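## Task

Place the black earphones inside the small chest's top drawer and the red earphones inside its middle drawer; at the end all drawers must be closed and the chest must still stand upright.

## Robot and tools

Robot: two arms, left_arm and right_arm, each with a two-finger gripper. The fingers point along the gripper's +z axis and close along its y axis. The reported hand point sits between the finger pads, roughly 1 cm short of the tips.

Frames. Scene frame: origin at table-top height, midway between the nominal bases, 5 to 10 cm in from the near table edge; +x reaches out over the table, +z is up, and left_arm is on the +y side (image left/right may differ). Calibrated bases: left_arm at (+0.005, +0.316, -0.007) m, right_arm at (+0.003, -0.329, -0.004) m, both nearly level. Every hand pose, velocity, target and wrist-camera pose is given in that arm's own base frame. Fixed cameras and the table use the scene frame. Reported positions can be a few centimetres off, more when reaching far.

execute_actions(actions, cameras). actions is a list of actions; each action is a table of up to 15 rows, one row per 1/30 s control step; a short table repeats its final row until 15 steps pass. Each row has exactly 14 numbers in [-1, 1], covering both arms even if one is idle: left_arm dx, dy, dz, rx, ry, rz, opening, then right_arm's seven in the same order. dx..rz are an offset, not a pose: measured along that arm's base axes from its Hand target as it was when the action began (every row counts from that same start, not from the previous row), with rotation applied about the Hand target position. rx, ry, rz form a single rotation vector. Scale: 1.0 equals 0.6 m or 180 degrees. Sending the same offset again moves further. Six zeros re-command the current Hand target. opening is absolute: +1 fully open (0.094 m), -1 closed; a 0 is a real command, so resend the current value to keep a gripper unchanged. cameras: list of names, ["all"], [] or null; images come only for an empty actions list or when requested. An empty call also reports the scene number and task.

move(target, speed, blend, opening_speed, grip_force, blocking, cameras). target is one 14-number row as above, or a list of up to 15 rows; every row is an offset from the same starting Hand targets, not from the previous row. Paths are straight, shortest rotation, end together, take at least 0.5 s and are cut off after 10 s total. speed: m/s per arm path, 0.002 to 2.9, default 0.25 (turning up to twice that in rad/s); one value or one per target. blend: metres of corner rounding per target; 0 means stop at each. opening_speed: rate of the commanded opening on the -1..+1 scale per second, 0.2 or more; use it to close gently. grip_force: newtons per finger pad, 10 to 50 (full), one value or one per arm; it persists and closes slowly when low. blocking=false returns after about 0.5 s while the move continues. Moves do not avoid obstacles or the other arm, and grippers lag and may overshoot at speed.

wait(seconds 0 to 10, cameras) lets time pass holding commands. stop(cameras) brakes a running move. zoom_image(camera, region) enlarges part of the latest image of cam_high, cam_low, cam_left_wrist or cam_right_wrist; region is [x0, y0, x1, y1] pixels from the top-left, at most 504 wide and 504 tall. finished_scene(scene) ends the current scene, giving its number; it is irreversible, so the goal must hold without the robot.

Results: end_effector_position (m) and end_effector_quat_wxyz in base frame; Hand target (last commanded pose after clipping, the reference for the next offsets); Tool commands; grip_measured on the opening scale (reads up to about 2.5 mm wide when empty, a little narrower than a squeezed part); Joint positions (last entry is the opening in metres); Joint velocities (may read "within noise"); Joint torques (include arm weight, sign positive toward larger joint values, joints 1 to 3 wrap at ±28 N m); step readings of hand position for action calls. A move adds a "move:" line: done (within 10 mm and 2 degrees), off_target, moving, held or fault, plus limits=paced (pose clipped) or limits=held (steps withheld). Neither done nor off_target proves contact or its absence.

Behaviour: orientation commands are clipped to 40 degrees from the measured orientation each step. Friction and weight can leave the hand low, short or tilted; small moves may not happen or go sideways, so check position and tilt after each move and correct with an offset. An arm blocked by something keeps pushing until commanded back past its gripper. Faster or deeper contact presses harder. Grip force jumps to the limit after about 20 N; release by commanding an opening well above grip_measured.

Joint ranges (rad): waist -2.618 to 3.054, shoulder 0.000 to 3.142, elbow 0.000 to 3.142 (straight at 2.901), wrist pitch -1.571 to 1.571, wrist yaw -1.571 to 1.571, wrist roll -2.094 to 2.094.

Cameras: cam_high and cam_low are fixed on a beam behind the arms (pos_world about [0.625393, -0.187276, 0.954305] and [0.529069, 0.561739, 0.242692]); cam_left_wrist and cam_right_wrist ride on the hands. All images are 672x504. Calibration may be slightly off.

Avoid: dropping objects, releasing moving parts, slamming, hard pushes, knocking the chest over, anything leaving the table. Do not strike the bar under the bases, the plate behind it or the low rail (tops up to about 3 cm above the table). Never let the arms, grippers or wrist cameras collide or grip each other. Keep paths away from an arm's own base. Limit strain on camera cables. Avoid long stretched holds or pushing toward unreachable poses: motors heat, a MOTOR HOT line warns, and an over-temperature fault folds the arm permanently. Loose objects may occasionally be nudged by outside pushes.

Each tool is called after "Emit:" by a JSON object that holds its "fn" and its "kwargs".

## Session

Emit:
{"fn": "execute_actions", "kwargs": {"actions": []}}

Scene clock: 0.00 s.
left_arm: end_effector_position=(+0.3874, +0.0069, +0.0645) grip_measured=+1.000 end_effector_quat_wxyz=(+0.543, +0.001, +0.838, +0.054) | right_arm: end_effector_position=(+0.3908, -0.0120, +0.0685) grip_measured=+1.000 end_effector_quat_wxyz=(+0.530, +0.025, +0.846, -0.052)
Joint positions: left_arm=[-0.038 1.592 0.351 0.821 -0.125 0.045 0.094] | right_arm=[0.034 1.559 0.394 0.714 0.145 0.002 0.094]
Joint velocities: within noise
Joint torques (N m): no reading
Heat: left arm: 31 °C; right arm: 30 °C.
Hand target: left_arm +0.3919, +0.0080, +0.0737; +0.555, -0.002, +0.830, +0.055 | right_arm +0.3912, -0.0125, +0.0702; +0.531, +0.026, +0.845, -0.052
Tool commands: left_gripper/opening=+1.0 right_gripper/opening=+1.0
camera_calibration:
cam_left_wrist: T_world_to_cam=[[0.0493461, -0.992769, -0.109431, -0.00615528], [-0.770521, 0.031874, -0.636617, 0.37416], [0.635502, 0.115733, -0.763376, -0.108088], [0, 0, 0, 1]] pos_world=[0.357291, -0.00552738, 0.155011]
cam_right_wrist: T_world_to_cam=[[-0.11179, -0.992608, 0.0472537, 0.0269841], [-0.767537, 0.0560432, -0.63855, 0.384858], [0.631182, -0.107652, -0.768128, -0.104364], [0, 0, 0, 1]] pos_world=[0.364282, -0.00601911, 0.164311]

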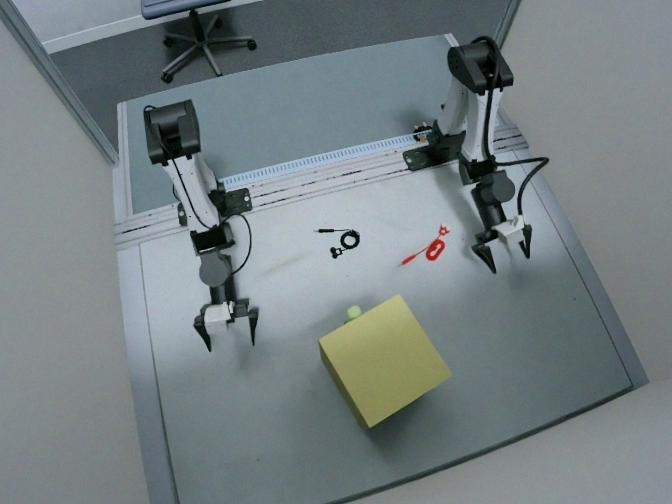

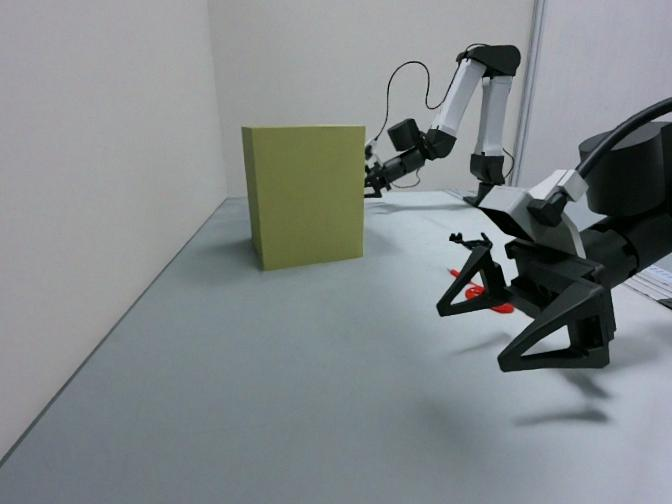

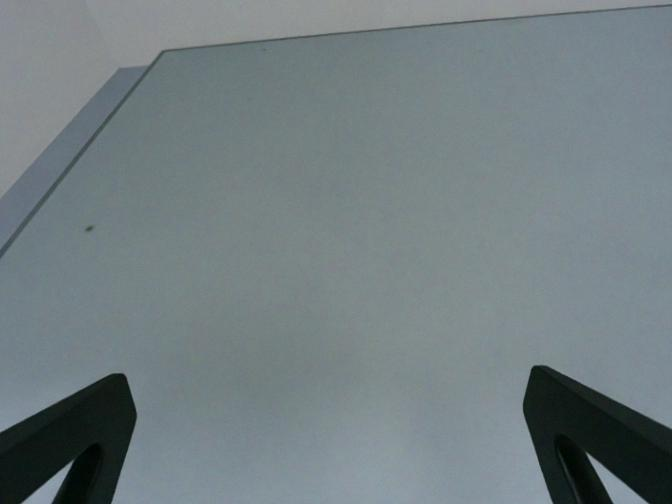

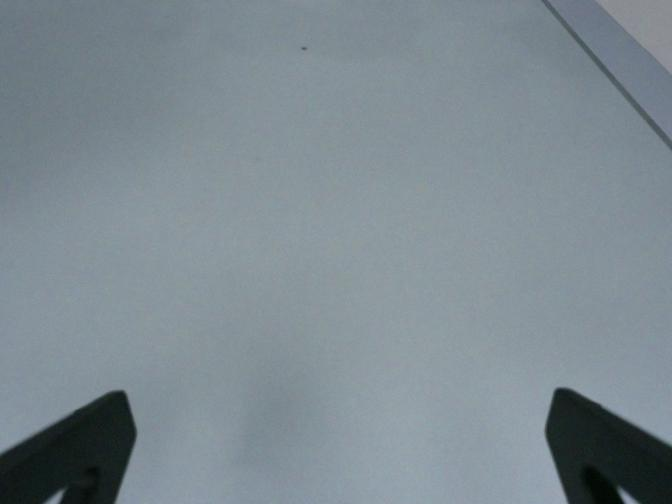

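Emit:
{"fn": "move", "kwargs": {"target": [-0.303,-0.447,0.144,-0.0363,0.3193,-0.0045,0.0,-0.151,0.4085,0.191,0.0219,-0.0291,0.1192,0.1], "speed": 0.35, "cameras": ["all"]}}

Scene clock: 4.60 s.
left_arm: end_effector_position=(+0.2080, -0.2563, +0.1536) grip_measured=+0.003 end_effector_quat_wxyz=(+0.087, +0.007, +0.996, +0.007) | right_arm: end_effector_position=(+0.2987, +0.2309, +0.1827) grip_measured=+0.102 end_effector_quat_wxyz=(+0.569, -0.117, +0.810, +0.080)
Joint positions: left_arm=[-0.968 1.708 1.562 -1.336 -0.151 -0.947 0.047] | right_arm=[0.917 1.221 0.619 0.18 0.59 0.241 0.052]
Joint torques (N m): left_arm=[0.47 -5.37 8.28 0.33 -0.06 -0.19] | right_arm=[0.14 -2.24 9.02 1.85 0.29 0.09]
Heat: left arm: 32 °C; right arm: 31 °C.
Hand target: left_arm +0.2101, -0.2602, +0.1600; +0.087, +0.000, +0.996, +0.000 | right_arm +0.3006, +0.2326, +0.1847; +0.568, -0.111, +0.812, +0.078
Off the commanded pose: left_arm 0.008 m, 1 deg | right_arm 0.003 m, 1 deg.
move: done
camera_calibration:
cam_left_wrist: T_world_to_cam=[[-0.0328591, -0.999281, -0.0189291, -0.247324], [-0.959936, 0.0262807, 0.278984, 0.19834], [-0.278286, 0.0273379, -0.960109, 0.302042], [0, 0, 0, 1]] pos_world=[0.266321, -0.260616, 0.229978]
cam_right_wrist: T_world_to_cam=[[0.269614, -0.962893, -0.0120377, 0.142548], [-0.678059, -0.180953, -0.712385, 0.415019], [0.683772, 0.200231, -0.701686, -0.0312732], [0, 0, 0, 1]] pos_world=[0.264358, 0.21862, 0.275425]

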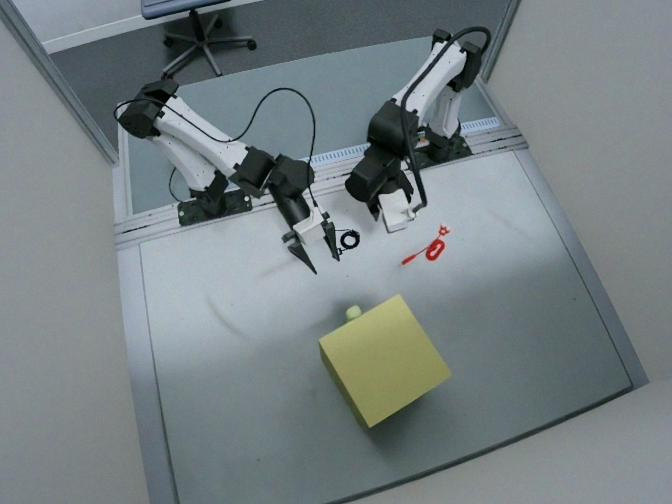

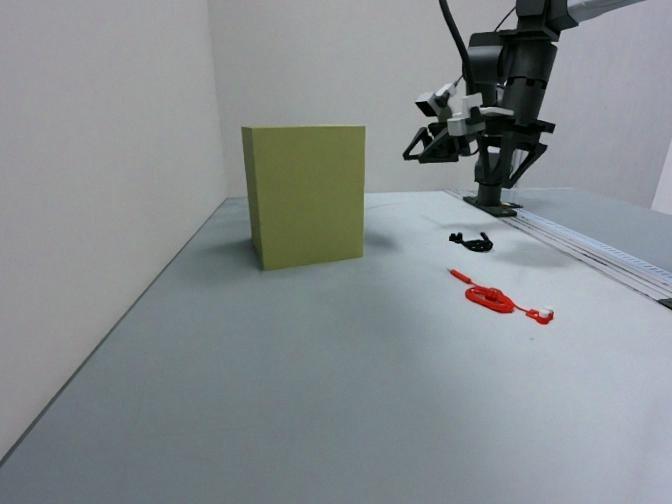

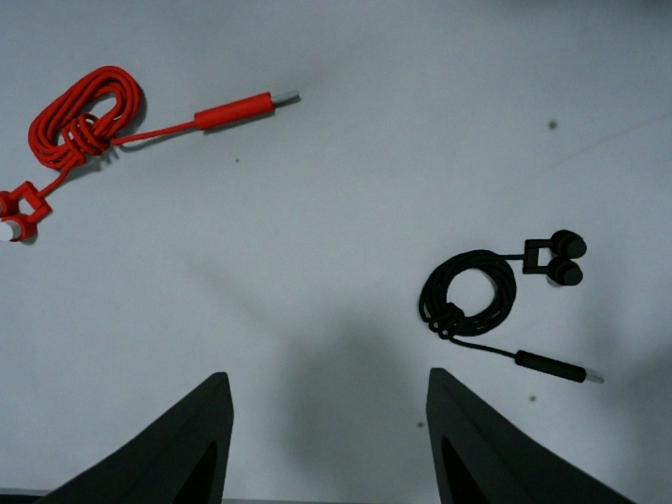

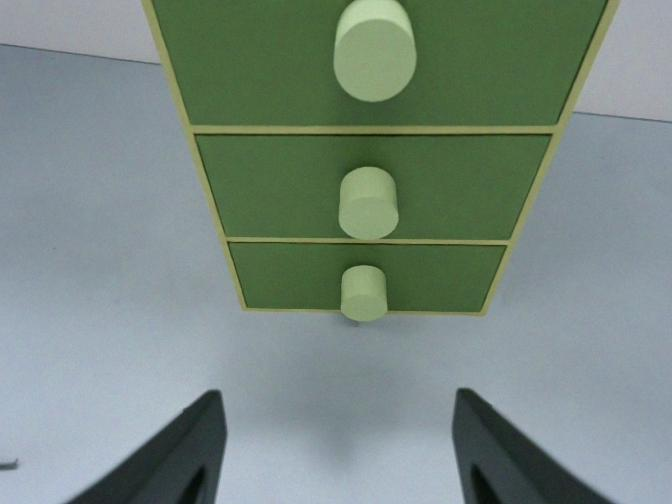

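Emit:
{"fn": "move", "kwargs": {"target": [-0.04,-0.0768,-0.1727,0,0,0,-0.45,0.1688,0.0193,0.029,0,0,0,0.1], "speed": 0.15, "cameras": ["cam_low","cam_left_wrist","cam_right_wrist"]}}

Scene clock: 9.00 s.
left_arm: end_effector_position=(+0.1852, -0.3053, +0.0595) grip_measured=-0.447 end_effector_quat_wxyz=(+0.084, +0.005, +0.996, +0.002) | right_arm: end_effector_position=(+0.3976, +0.2383, +0.2000) grip_measured=+0.102 end_effector_quat_wxyz=(+0.568, -0.104, +0.813, +0.072)
Joint positions: left_arm=[-1.099 1.852 1.363 -1.006 -0.15 -1.083 0.026] | right_arm=[0.689 1.517 0.915 0.217 0.406 0.158 0.052]
Joint torques (N m): left_arm=[0.16 -6.65 4.85 0.59 -0.2 -0.19] | right_arm=[-0.4 -4.27 9.37 2.07 -0.07 -0.12]
Heat: left arm: 32 °C; right arm: 32 °C.
Hand target: left_arm +0.1861, -0.3063, +0.0565; +0.087, +0.000, +0.996, +0.000 | right_arm +0.4019, +0.2442, +0.2022; +0.568, -0.111, +0.812, +0.077
Off the commanded pose: left_arm 0.003 m, 1 deg | right_arm 0.008 m, 1 deg.
move: done
camera_calibration:
cam_left_wrist: T_world_to_cam=[[-0.0295953, -0.999534, -0.00752022, -0.300145], [-0.958185, 0.0262271, 0.284946, 0.203174], [-0.284616, 0.0156388, -0.958514, 0.204213], [0, 0, 0, 1]] pos_world=[0.243918, -0.308527, 0.13559]
cam_right_wrist: T_world_to_cam=[[0.239855, -0.970701, -0.0144286, 0.137332], [-0.687191, -0.159266, -0.708804, 0.493584], [0.685739, 0.179926, -0.705258, -0.0835254], [0, 0, 0, 1]] pos_world=[0.363524, 0.226947, 0.292929]
Images, in order (width x height): cam_low 672x504, cam_left_wrist 672x504, cam_right_wrist 672x504.

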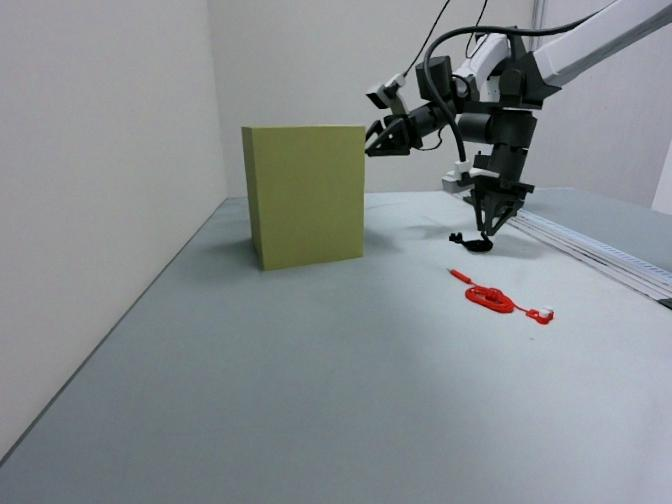

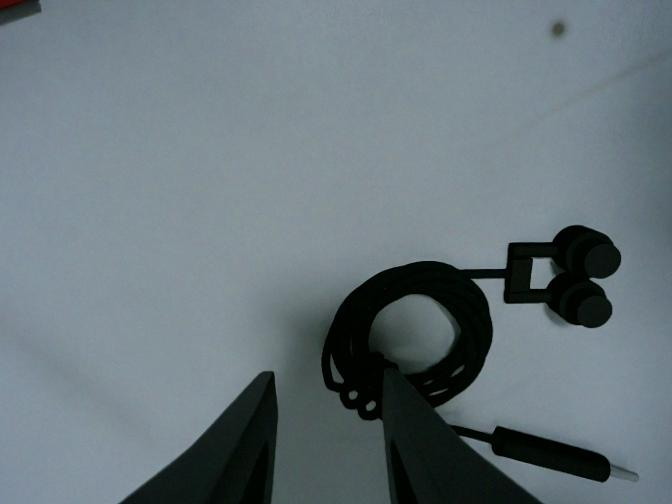

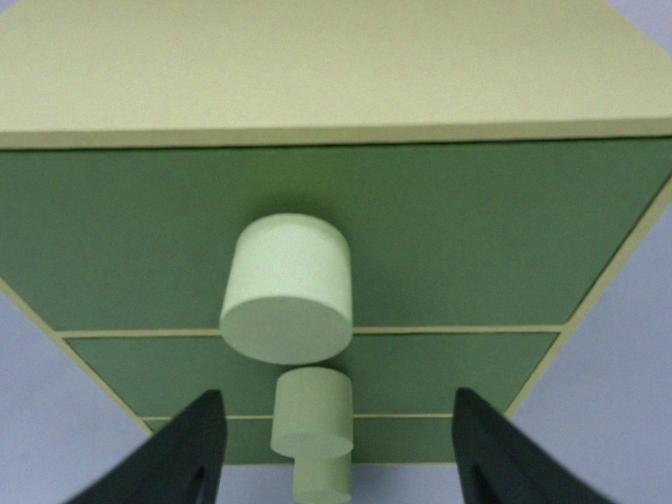

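Emit:
{"fn": "move", "kwargs": {"target": [[0.0005,-0.01,-0.02,0,0,0,-0.45,-0.004,0.0167,0.005,0,0,0,0.1],[0.0005,-0.01,-0.054,0,0,0,-0.45,0.049,0.0295,0.005,0,0,0,0.1]], "speed": 0.1, "blend": [0.003,0], "cameras": ["cam_low","cam_left_wrist","cam_right_wrist"]}}

Scene clock: 11.97 s.
left_arm: end_effector_position=(+0.1864, -0.3121, +0.0289) grip_measured=-0.447 end_effector_quat_wxyz=(+0.085, +0.004, +0.996, -0.001) | right_arm: end_effector_position=(+0.4274, +0.2566, +0.2056) grip_measured=+0.102 end_effector_quat_wxyz=(+0.571, -0.103, +0.811, +0.074)
Joint positions: left_arm=[-1.104 1.906 1.307 -0.892 -0.15 -1.09 0.026] | right_arm=[0.675 1.64 1.053 0.214 0.393 0.152 0.052]
Joint torques (N m): left_arm=[0.02 -6.57 4.55 0.62 -0.2 -0.2] | right_arm=[-0.42 -5.29 9.52 1.97 -0.1 -0.11]
Heat: left arm: 32 °C; right arm: 33 °C.
Hand target: left_arm +0.1864, -0.3123, +0.0241; +0.087, +0.000, +0.996, +0.000 | right_arm +0.4313, +0.2619, +0.2053; +0.568, -0.111, +0.812, +0.077
Off the commanded pose: left_arm 0.005 m, 1 deg | right_arm 0.007 m, 1 deg.
move: done
camera_calibration:
cam_left_wrist: T_world_to_cam=[[-0.0277747, -0.999612, -0.00227495, -0.307563], [-0.958824, 0.0259978, 0.282807, 0.213489], [-0.282638, 0.0100362, -0.959174, 0.173241], [0, 0, 0, 1]] pos_world=[0.245121, -0.314733, 0.105093]
cam_right_wrist: T_world_to_cam=[[0.239547, -0.97071, -0.0183991, 0.148933], [-0.681546, -0.154632, -0.715251, 0.518637], [0.691456, 0.183876, -0.698626, -0.108046], [0, 0, 0, 1]] pos_world=[0.392508, 0.244636, 0.298212]
Images, in order (width x height): cam_low 672x504, cam_left_wrist 672x504, cam_right_wrist 672x504.

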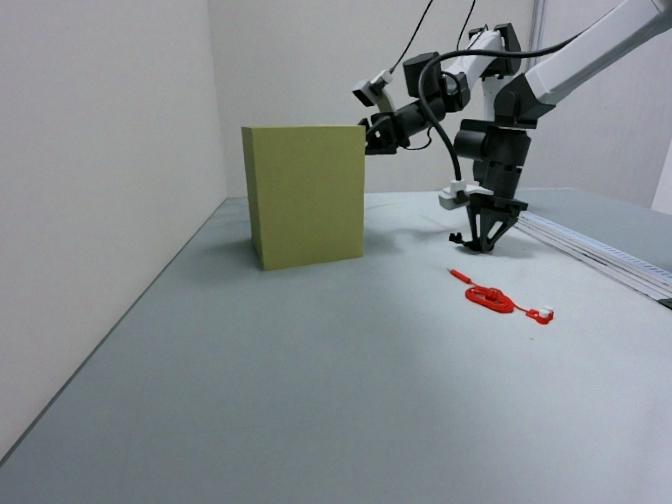

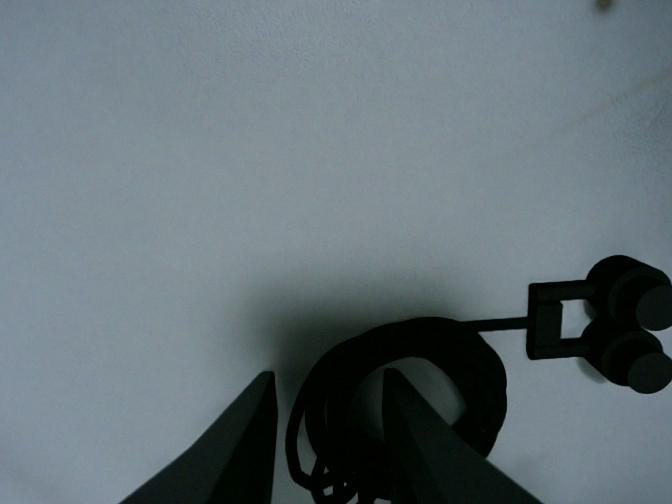

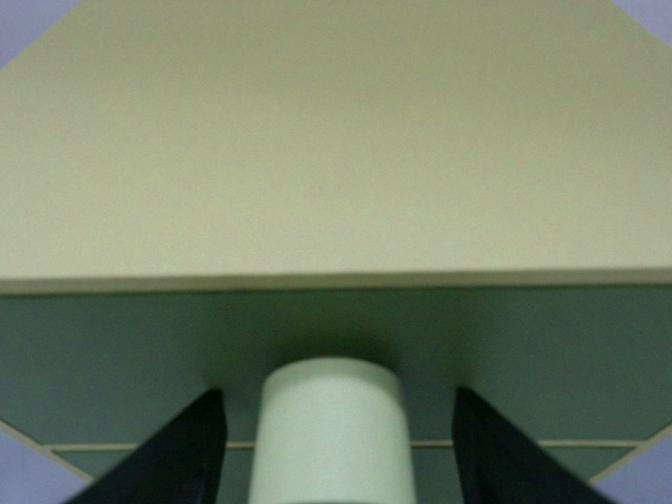

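Emit:
{"fn": "move", "kwargs": {"target": [[0,0,-0.0035,0,0,0,-0.45,0,0,-0.008,0,0,0,0.1],[0,0,-0.0035,0,0,0,-1,0,0,-0.008,0,0,0,-0.85]], "speed": 0.05, "opening_speed": 1.0, "cameras": ["cam_left_wrist","cam_right_wrist"]}}

Scene clock: 14.23 s.
left_arm: end_effector_position=(+0.1874, -0.3140, +0.0290) grip_measured=-0.927 end_effector_quat_wxyz=(+0.087, +0.003, +0.996, -0.005) | right_arm: end_effector_position=(+0.4273, +0.2570, +0.2057) grip_measured=-0.443 end_effector_quat_wxyz=(+0.571, -0.104, +0.811, +0.075)
Joint positions: left_arm=[-1.104 1.906 1.307 -0.884 -0.15 -1.091 0.003] | right_arm=[0.675 1.64 1.053 0.215 0.391 0.152 0.026]
Joint torques (N m): left_arm=[0.08 -6.37 4.18 0.63 -0.19 -0.17] | right_arm=[-0.4 -4.81 8.42 2.16 -0.08 -0.1]
Heat: left arm: 32 °C; right arm: 33 °C.
Hand target: left_arm +0.1864, -0.3123, +0.0220; +0.087, +0.000, +0.996, +0.000 | right_arm +0.4312, +0.2619, +0.2005; +0.568, -0.111, +0.812, +0.078
Off the commanded pose: left_arm 0.007 m, 1 deg | right_arm 0.008 m, 1 deg.
move: done
camera_calibration:
cam_left_wrist: T_world_to_cam=[[-0.0270057, -0.99962, 0.00559991, -0.309874], [-0.959952, 0.027496, 0.278813, 0.21516], [-0.278861, 0.00215391, -0.960329, 0.170515], [0, 0, 0, 1]] pos_world=[0.245725, -0.31604, 0.105496]
cam_right_wrist: T_world_to_cam=[[0.242092, -0.970067, -0.019027, 0.148275], [-0.681293, -0.155997, -0.715195, 0.518836], [0.690819, 0.186106, -0.698666, -0.108319], [0, 0, 0, 1]] pos_world=[0.392412, 0.244932, 0.298212]
Images, in order (width x height): cam_left_wrist 672x504, cam_right_wrist 672x504.

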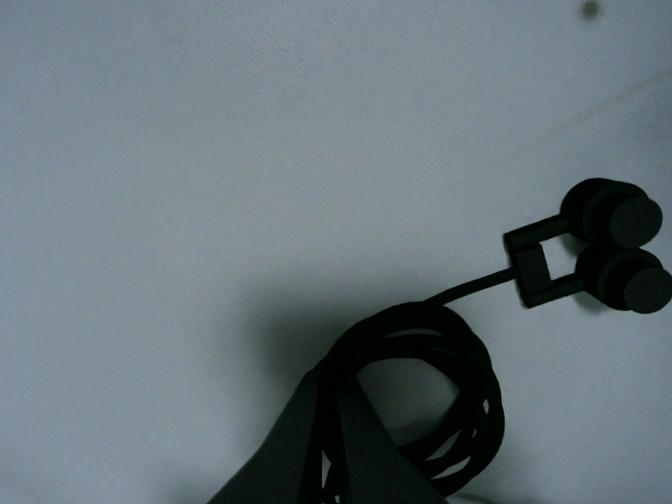

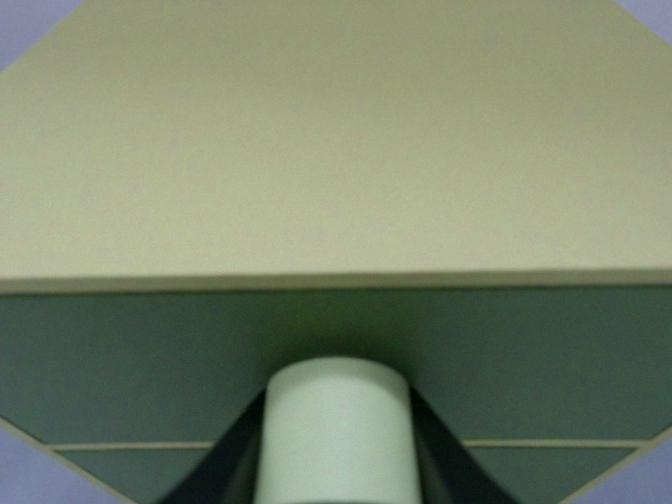

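Emit:
{"fn": "move", "kwargs": {"target": [[0,0.03,0.13,0,0,0,-1,0,0,0,0,0,0,-0.85],[0.03,0.22,0.34,0,-0.06,0,-1,-0.175,-0.042,0,0,0,0,-0.85]], "speed": [0.2,0.15], "blend": [0.02,0], "cameras": ["all"]}}

Scene clock: 16.93 s.
left_arm: end_effector_position=(+0.2006, -0.1834, +0.2120) grip_measured=-0.929 end_effector_quat_wxyz=(+0.162, +0.002, +0.987, +0.007) | right_arm: end_effector_position=(+0.3342, +0.2353, +0.1999) grip_measured=-0.443 end_effector_quat_wxyz=(+0.572, -0.102, +0.811, +0.073)
Joint positions: left_arm=[-0.909 1.42 1.482 -1.438 -0.264 -0.879 0.003] | right_arm=[0.837 1.324 0.752 0.168 0.548 0.22 0.026]
Joint torques (N m): left_arm=[0.8 -5.12 8.08 0.56 -0.39 0.02] | right_arm=[0.96 -6.08 6.5 1.77 0.06 -0.03]
Heat: left arm: 33 °C; right arm: 34 °C.
Hand target: left_arm +0.2044, -0.1804, +0.2261; +0.181, +0.000, +0.984, +0.000 | right_arm +0.3263, +0.2367, +0.2005; +0.568, -0.111, +0.812, +0.078
Off the commanded pose: left_arm 0.015 m, 2 deg | right_arm 0.008 m, 1 deg.
move: off_target (left_arm)
camera_calibration:
cam_left_wrist: T_world_to_cam=[[-0.0205507, -0.999565, -0.0211398, -0.175606], [-0.991324, 0.0176266, 0.130255, 0.209207], [-0.129825, 0.0236332, -0.991255, 0.330252], [0, 0, 0, 1]] pos_world=[0.246659, -0.187023, 0.296402]
cam_right_wrist: T_world_to_cam=[[0.236302, -0.971541, -0.0163915, 0.151393], [-0.680995, -0.153554, -0.716008, 0.447397], [0.693114, 0.180357, -0.6979, -0.0435707], [0, 0, 0, 1]] pos_world=[0.2991, 0.223643, 0.292413]

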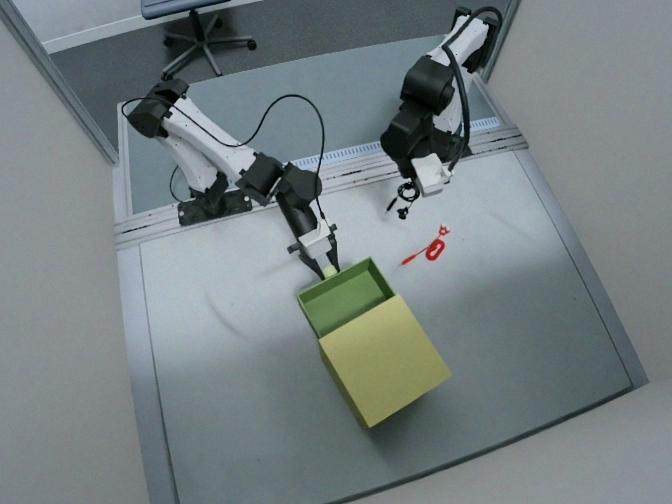

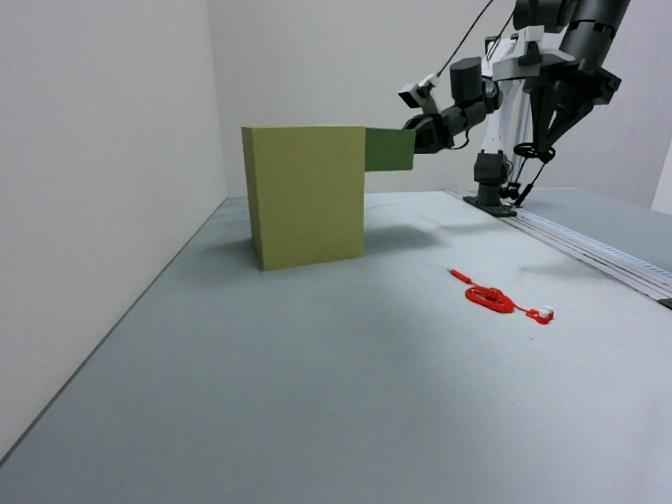

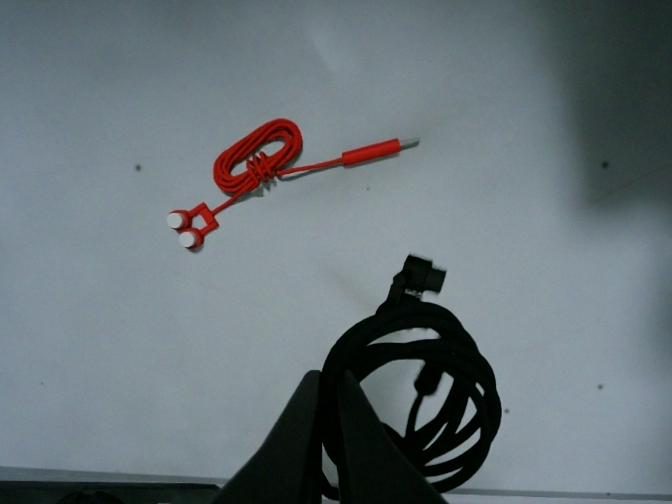

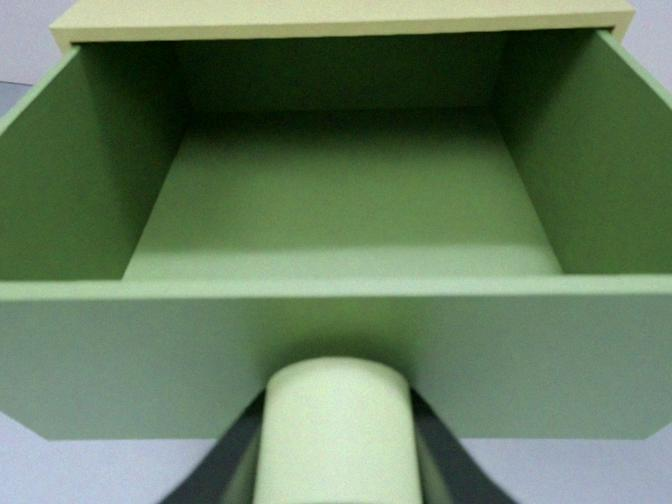

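Emit:
{"fn": "move", "kwargs": {"target": [[0.093,-0.033,0.173,-0.021,-0.05,-0.124,-1,0,0,0,0,0,0,-0.85],[0.3177,-0.3793,0.173,-0.0418,-0.1009,-0.2477,-1,0,0,0,0,0,0,-0.85],[0.3177,-0.3793,0.073,-0.0199,-0.0482,-0.2496,-1,0,0,0,0,0,0,-0.85]], "speed": 0.2, "blend": [0.03,0.01,0], "cameras": ["all"]}}

Scene clock: 22.70 s.
left_arm: end_effector_position=(+0.3951, -0.4054, +0.2594) grip_measured=-0.929 end_effector_quat_wxyz=(+0.311, +0.355, +0.873, -0.126) | right_arm: end_effector_position=(+0.3342, +0.2353, +0.1998) grip_measured=-0.443 end_effector_quat_wxyz=(+0.572, -0.102, +0.811, +0.073)
Joint positions: left_arm=[-0.805 2.393 2.833 -1.328 -0.021 -0.024 0.003] | right_arm=[0.837 1.324 0.752 0.168 0.548 0.22 0.026]
Joint torques (N m): left_arm=[0.32 -9.55 7.91 1.57 0.1 0.03] | right_arm=[0.95 -6.08 6.54 1.78 0.06 -0.04]
Heat: left arm: 33 °C; right arm: 34 °C.
Hand target: left_arm +0.3950, -0.4079, +0.2699; +0.239, +0.370, +0.892, -0.099 | right_arm +0.3263, +0.2367, +0.2004; +0.568, -0.111, +0.812, +0.077
Off the commanded pose: left_arm 0.011 m, 9 deg | right_arm 0.008 m, 1 deg.
elbow stopped short (left arm): the move would have taken joint 3 (elbow) straighter than the controller allows.
move: off_target (left_arm)
camera_calibration:
cam_left_wrist: T_world_to_cam=[[-0.709204, -0.704871, -0.0136566, -0.00288488], [-0.684724, 0.693287, -0.224735, 0.644646], [0.167877, -0.150032, -0.974324, 0.215307], [0, 0, 0, 1]] pos_world=[0.403213, -0.416655, 0.354614]
cam_right_wrist: T_world_to_cam=[[0.236298, -0.971546, -0.0161841, 0.151334], [-0.681174, -0.153751, -0.715795, 0.447361], [0.692939, 0.180165, -0.698123, -0.04348], [0, 0, 0, 1]] pos_world=[0.2991, 0.223643, 0.292314]

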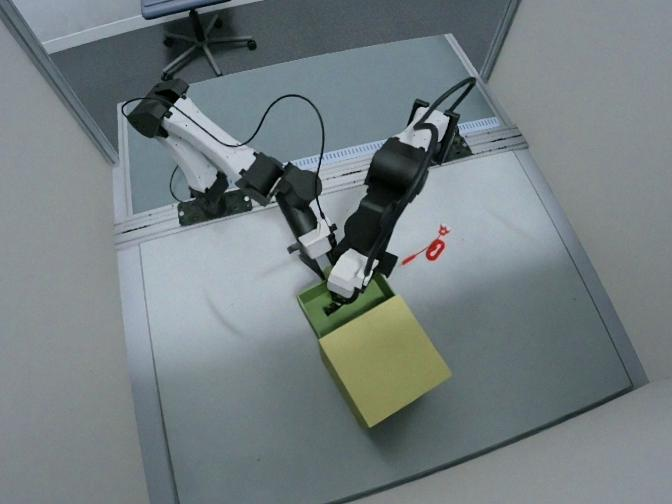

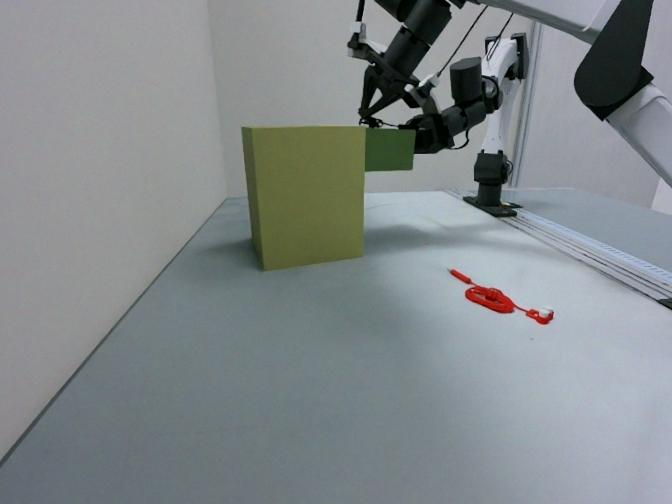

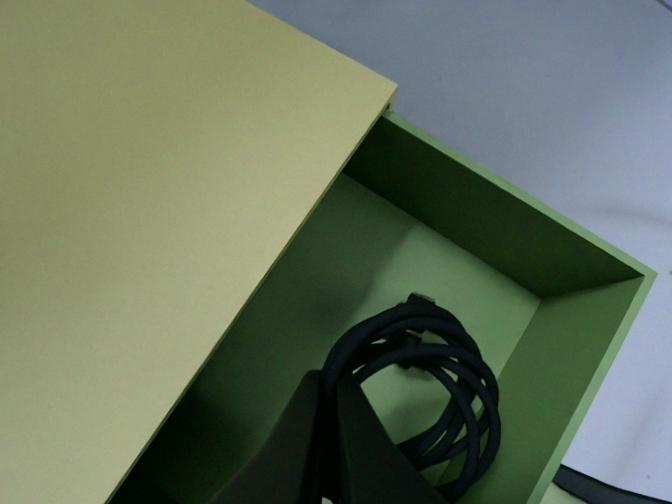

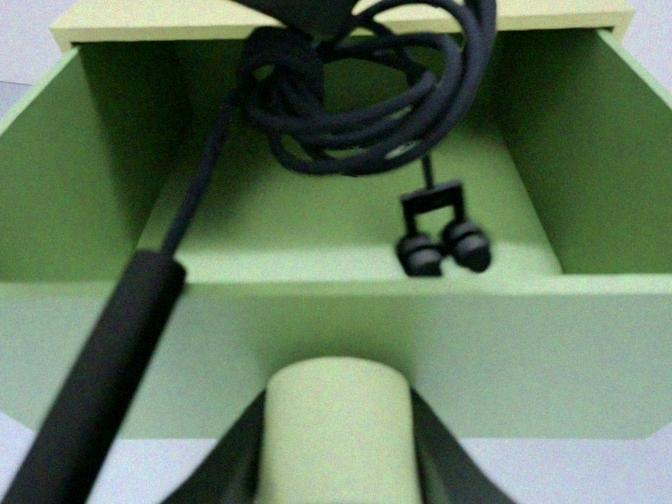

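Emit:
{"fn": "wait", "kwargs": {"seconds": 0.3, "cameras": ["cam_low","cam_left_wrist","cam_right_wrist","cam_high"]}}

Emit:
{"fn": "zoom_image", "kwargs": {"camera": "cam_high", "region": [280, 220, 420, 360]}}

Emit:
{"fn": "zoom_image", "kwargs": {"camera": "cam_low", "region": [340, 90, 440, 190]}}

Scene clock: 24.10 s.
left_arm: end_effector_position=(+0.3951, -0.4055, +0.2594) grip_measured=-0.929 end_effector_quat_wxyz=(+0.310, +0.355, +0.873, -0.126) | right_arm: end_effector_position=(+0.3342, +0.2353, +0.1998) grip_measured=-0.443 end_effector_quat_wxyz=(+0.572, -0.102, +0.811, +0.073)
Joint positions: left_arm=[-0.805 2.393 2.833 -1.328 -0.02 -0.024 0.003] | right_arm=[0.837 1.324 0.752 0.168 0.548 0.22 0.026]
Joint torques (N m): left_arm=[0.25 -9.5 7.86 1.56 0.11 0.01] | right_arm=[0.96 -6.11 6.54 1.77 0.06 -0.04]
Heat: left arm: 34 °C; right arm: 35 °C.
Hand target: left_arm +0.3950, -0.4079, +0.2699; +0.239, +0.370, +0.892, -0.099 | right_arm +0.3263, +0.2367, +0.2004; +0.568, -0.111, +0.812, +0.077
Tool commands: left_gripper/opening=-1.0 right_gripper/opening=-0.85
Off the commanded pose: left_arm 0.011 m, 9 deg | right_arm 0.008 m, 1 deg.
wait: 0.30 s; at rest from the start
camera_calibration:
cam_left_wrist: T_world_to_cam=[[-0.709424, -0.704657, -0.0132948, -0.00283561], [-0.684569, 0.69344, -0.224738, 0.644647], [0.167582, -0.150333, -0.974329, 0.215302], [0, 0, 0, 1]] pos_world=[0.403213, -0.416655, 0.354614]
cam_right_wrist: T_world_to_cam=[[0.236298, -0.971546, -0.0161841, 0.151334], [-0.681174, -0.153751, -0.715795, 0.447361], [0.692939, 0.180165, -0.698123, -0.04348], [0, 0, 0, 1]] pos_world=[0.2991, 0.223643, 0.292314]

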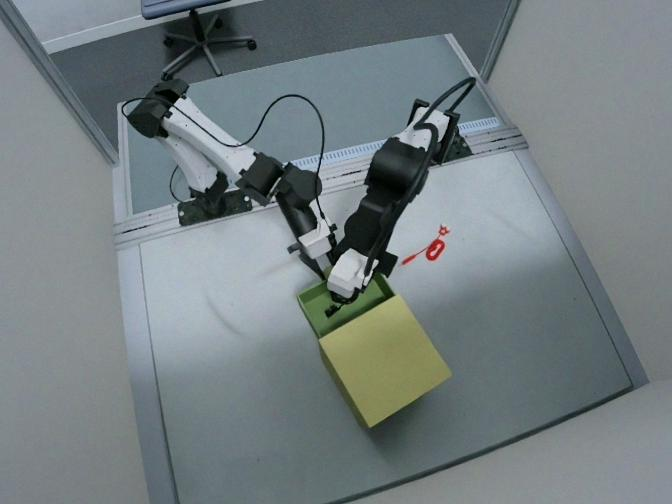

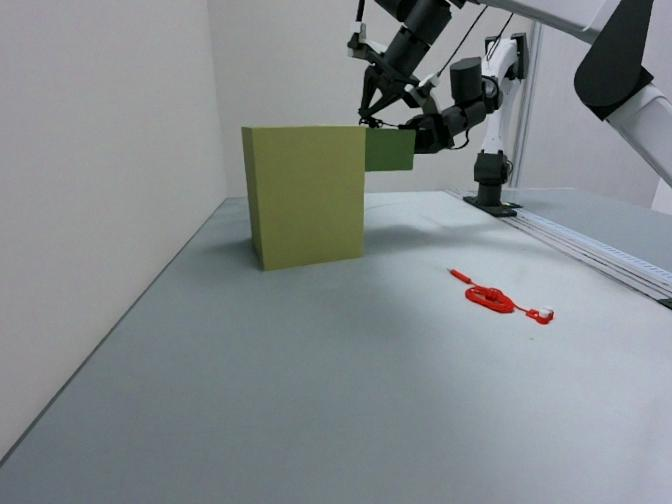

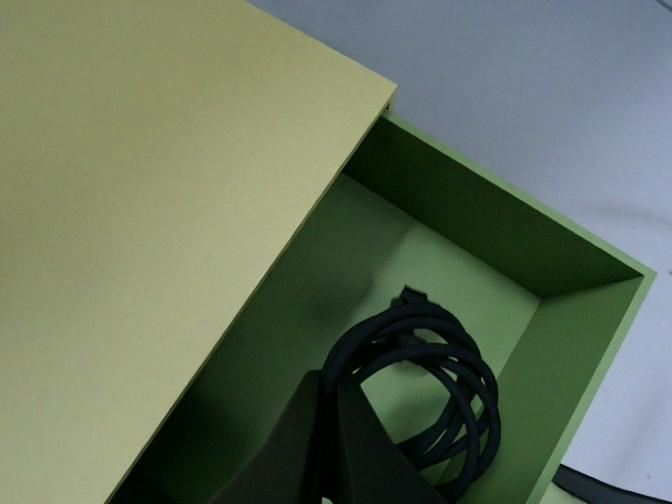

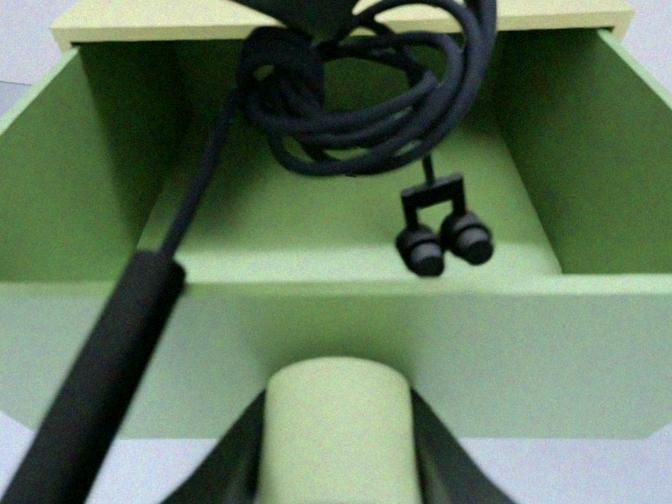

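Scaled by 3.600 from the camera's 672x504 image, which has a finer 960x720 frame.

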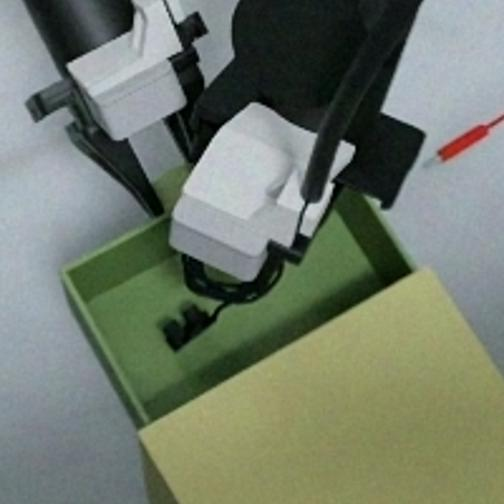

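Scaled by 5.040 from the camera's 672x504 image, which has a finer 960x720 frame.

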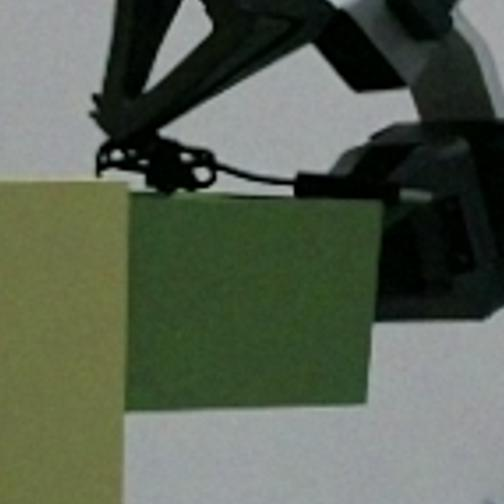

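Emit:
{"fn": "move", "kwargs": {"target": [[-0.045,-0.005,0.01,-0.193,0.193,0.35,-1,0,0,0,0,0,0,-0.85],[-0.045,-0.005,-0.045,-0.193,0.193,0.35,-1,0,0,0,0,0,0,-0.85]], "speed": 0.25, "cameras": ["all"]}}

Emit:
{"fn": "zoom_image", "kwargs": {"camera": "cam_high", "region": [280, 220, 420, 360]}}

Emit:
{"fn": "zoom_image", "kwargs": {"camera": "cam_low", "region": [340, 90, 440, 190]}}

Scene clock: 29.83 s.
left_arm: end_effector_position=(+0.3688, -0.4125, +0.2157) grip_measured=-0.929 end_effector_quat_wxyz=(+0.076, -0.263, +0.921, -0.278) | right_arm: end_effector_position=(+0.3335, +0.2350, +0.1990) grip_measured=-0.443 end_effector_quat_wxyz=(+0.571, -0.102, +0.812, +0.072)
Joint positions: left_arm=[-0.803 2.279 2.485 -1.204 0.122 -1.396 0.003] | right_arm=[0.838 1.322 0.751 0.164 0.549 0.222 0.026]
Joint torques (N m): left_arm=[0.54 -13.56 4.83 1.63 0.09 -0.12] | right_arm=[0.84 -6.04 6.63 1.8 0.04 -0.05]
Heat: left arm: 34 °C; right arm: 35 °C.
Hand target: left_arm +0.3680, -0.4109, +0.2427; +0.087, -0.262, +0.911, -0.307 | right_arm +0.3263, +0.2367, +0.2004; +0.568, -0.111, +0.812, +0.077
Off the commanded pose: left_arm 0.027 m, 4 deg | right_arm 0.008 m, 1 deg.
elbow stopped short (left arm): the move would have taken joint 3 (elbow) straighter than the controller allows.
move: off_target (left_arm)
camera_calibration:
cam_left_wrist: T_world_to_cam=[[0.425519, -0.7175, 0.551478, -0.572738], [-0.896769, -0.252573, 0.363335, 0.182921], [-0.121404, -0.649154, -0.750906, 0.0286802], [0, 0, 0, 1]] pos_world=[0.41123, -0.34612, 0.270927]
cam_right_wrist: T_world_to_cam=[[0.235687, -0.971706, -0.0154457, 0.151325], [-0.683191, -0.154363, -0.713738, 0.446719], [0.691159, 0.178771, -0.700243, -0.0422124], [0, 0, 0, 1]] pos_world=[0.298705, 0.223546, 0.291619]

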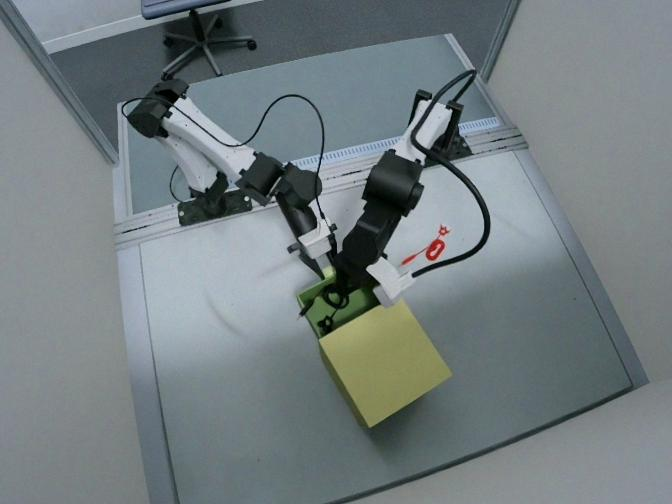

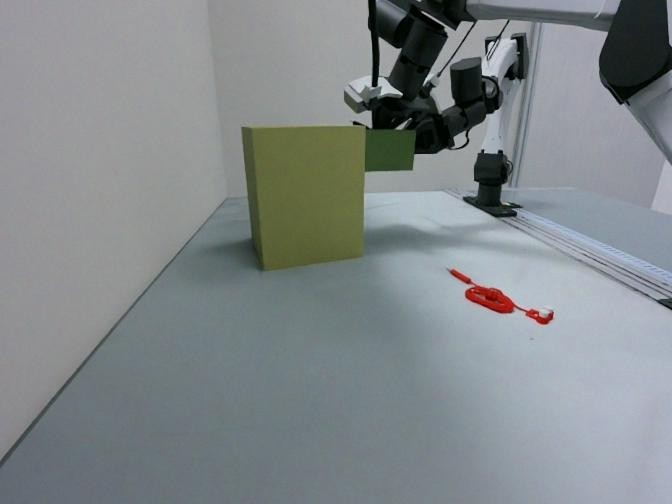

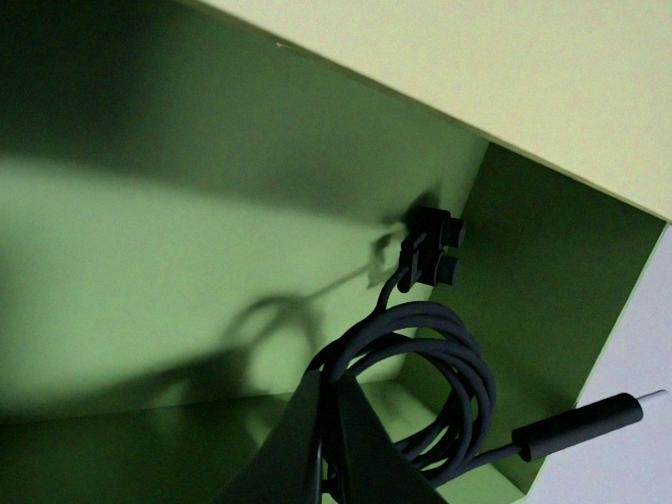

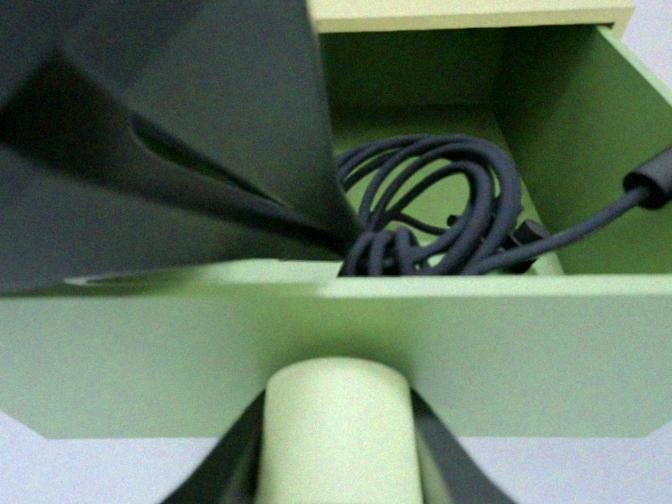

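Scaled by 3.600 from the camera's 672x504 image, which has a finer 960x720 frame.

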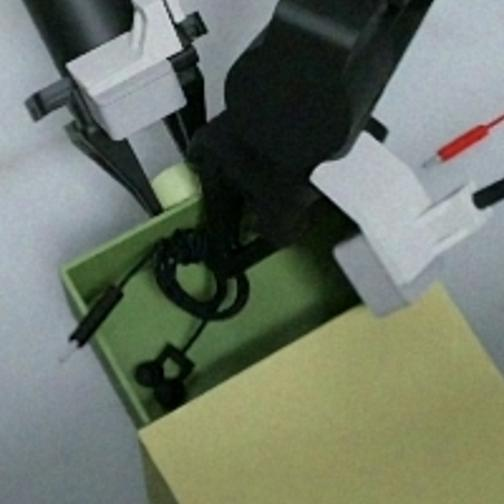

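Scaled by 5.040 from the camera's 672x504 image, which has a finer 960x720 frame.

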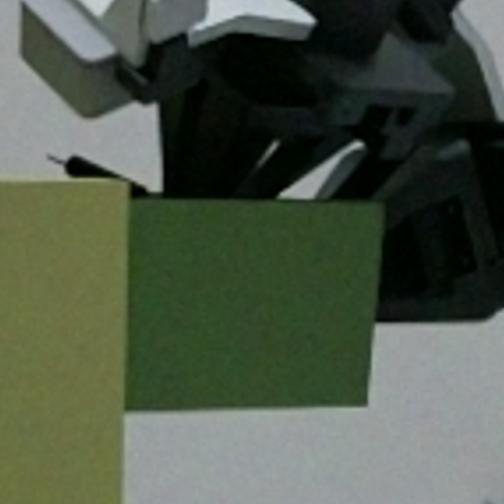

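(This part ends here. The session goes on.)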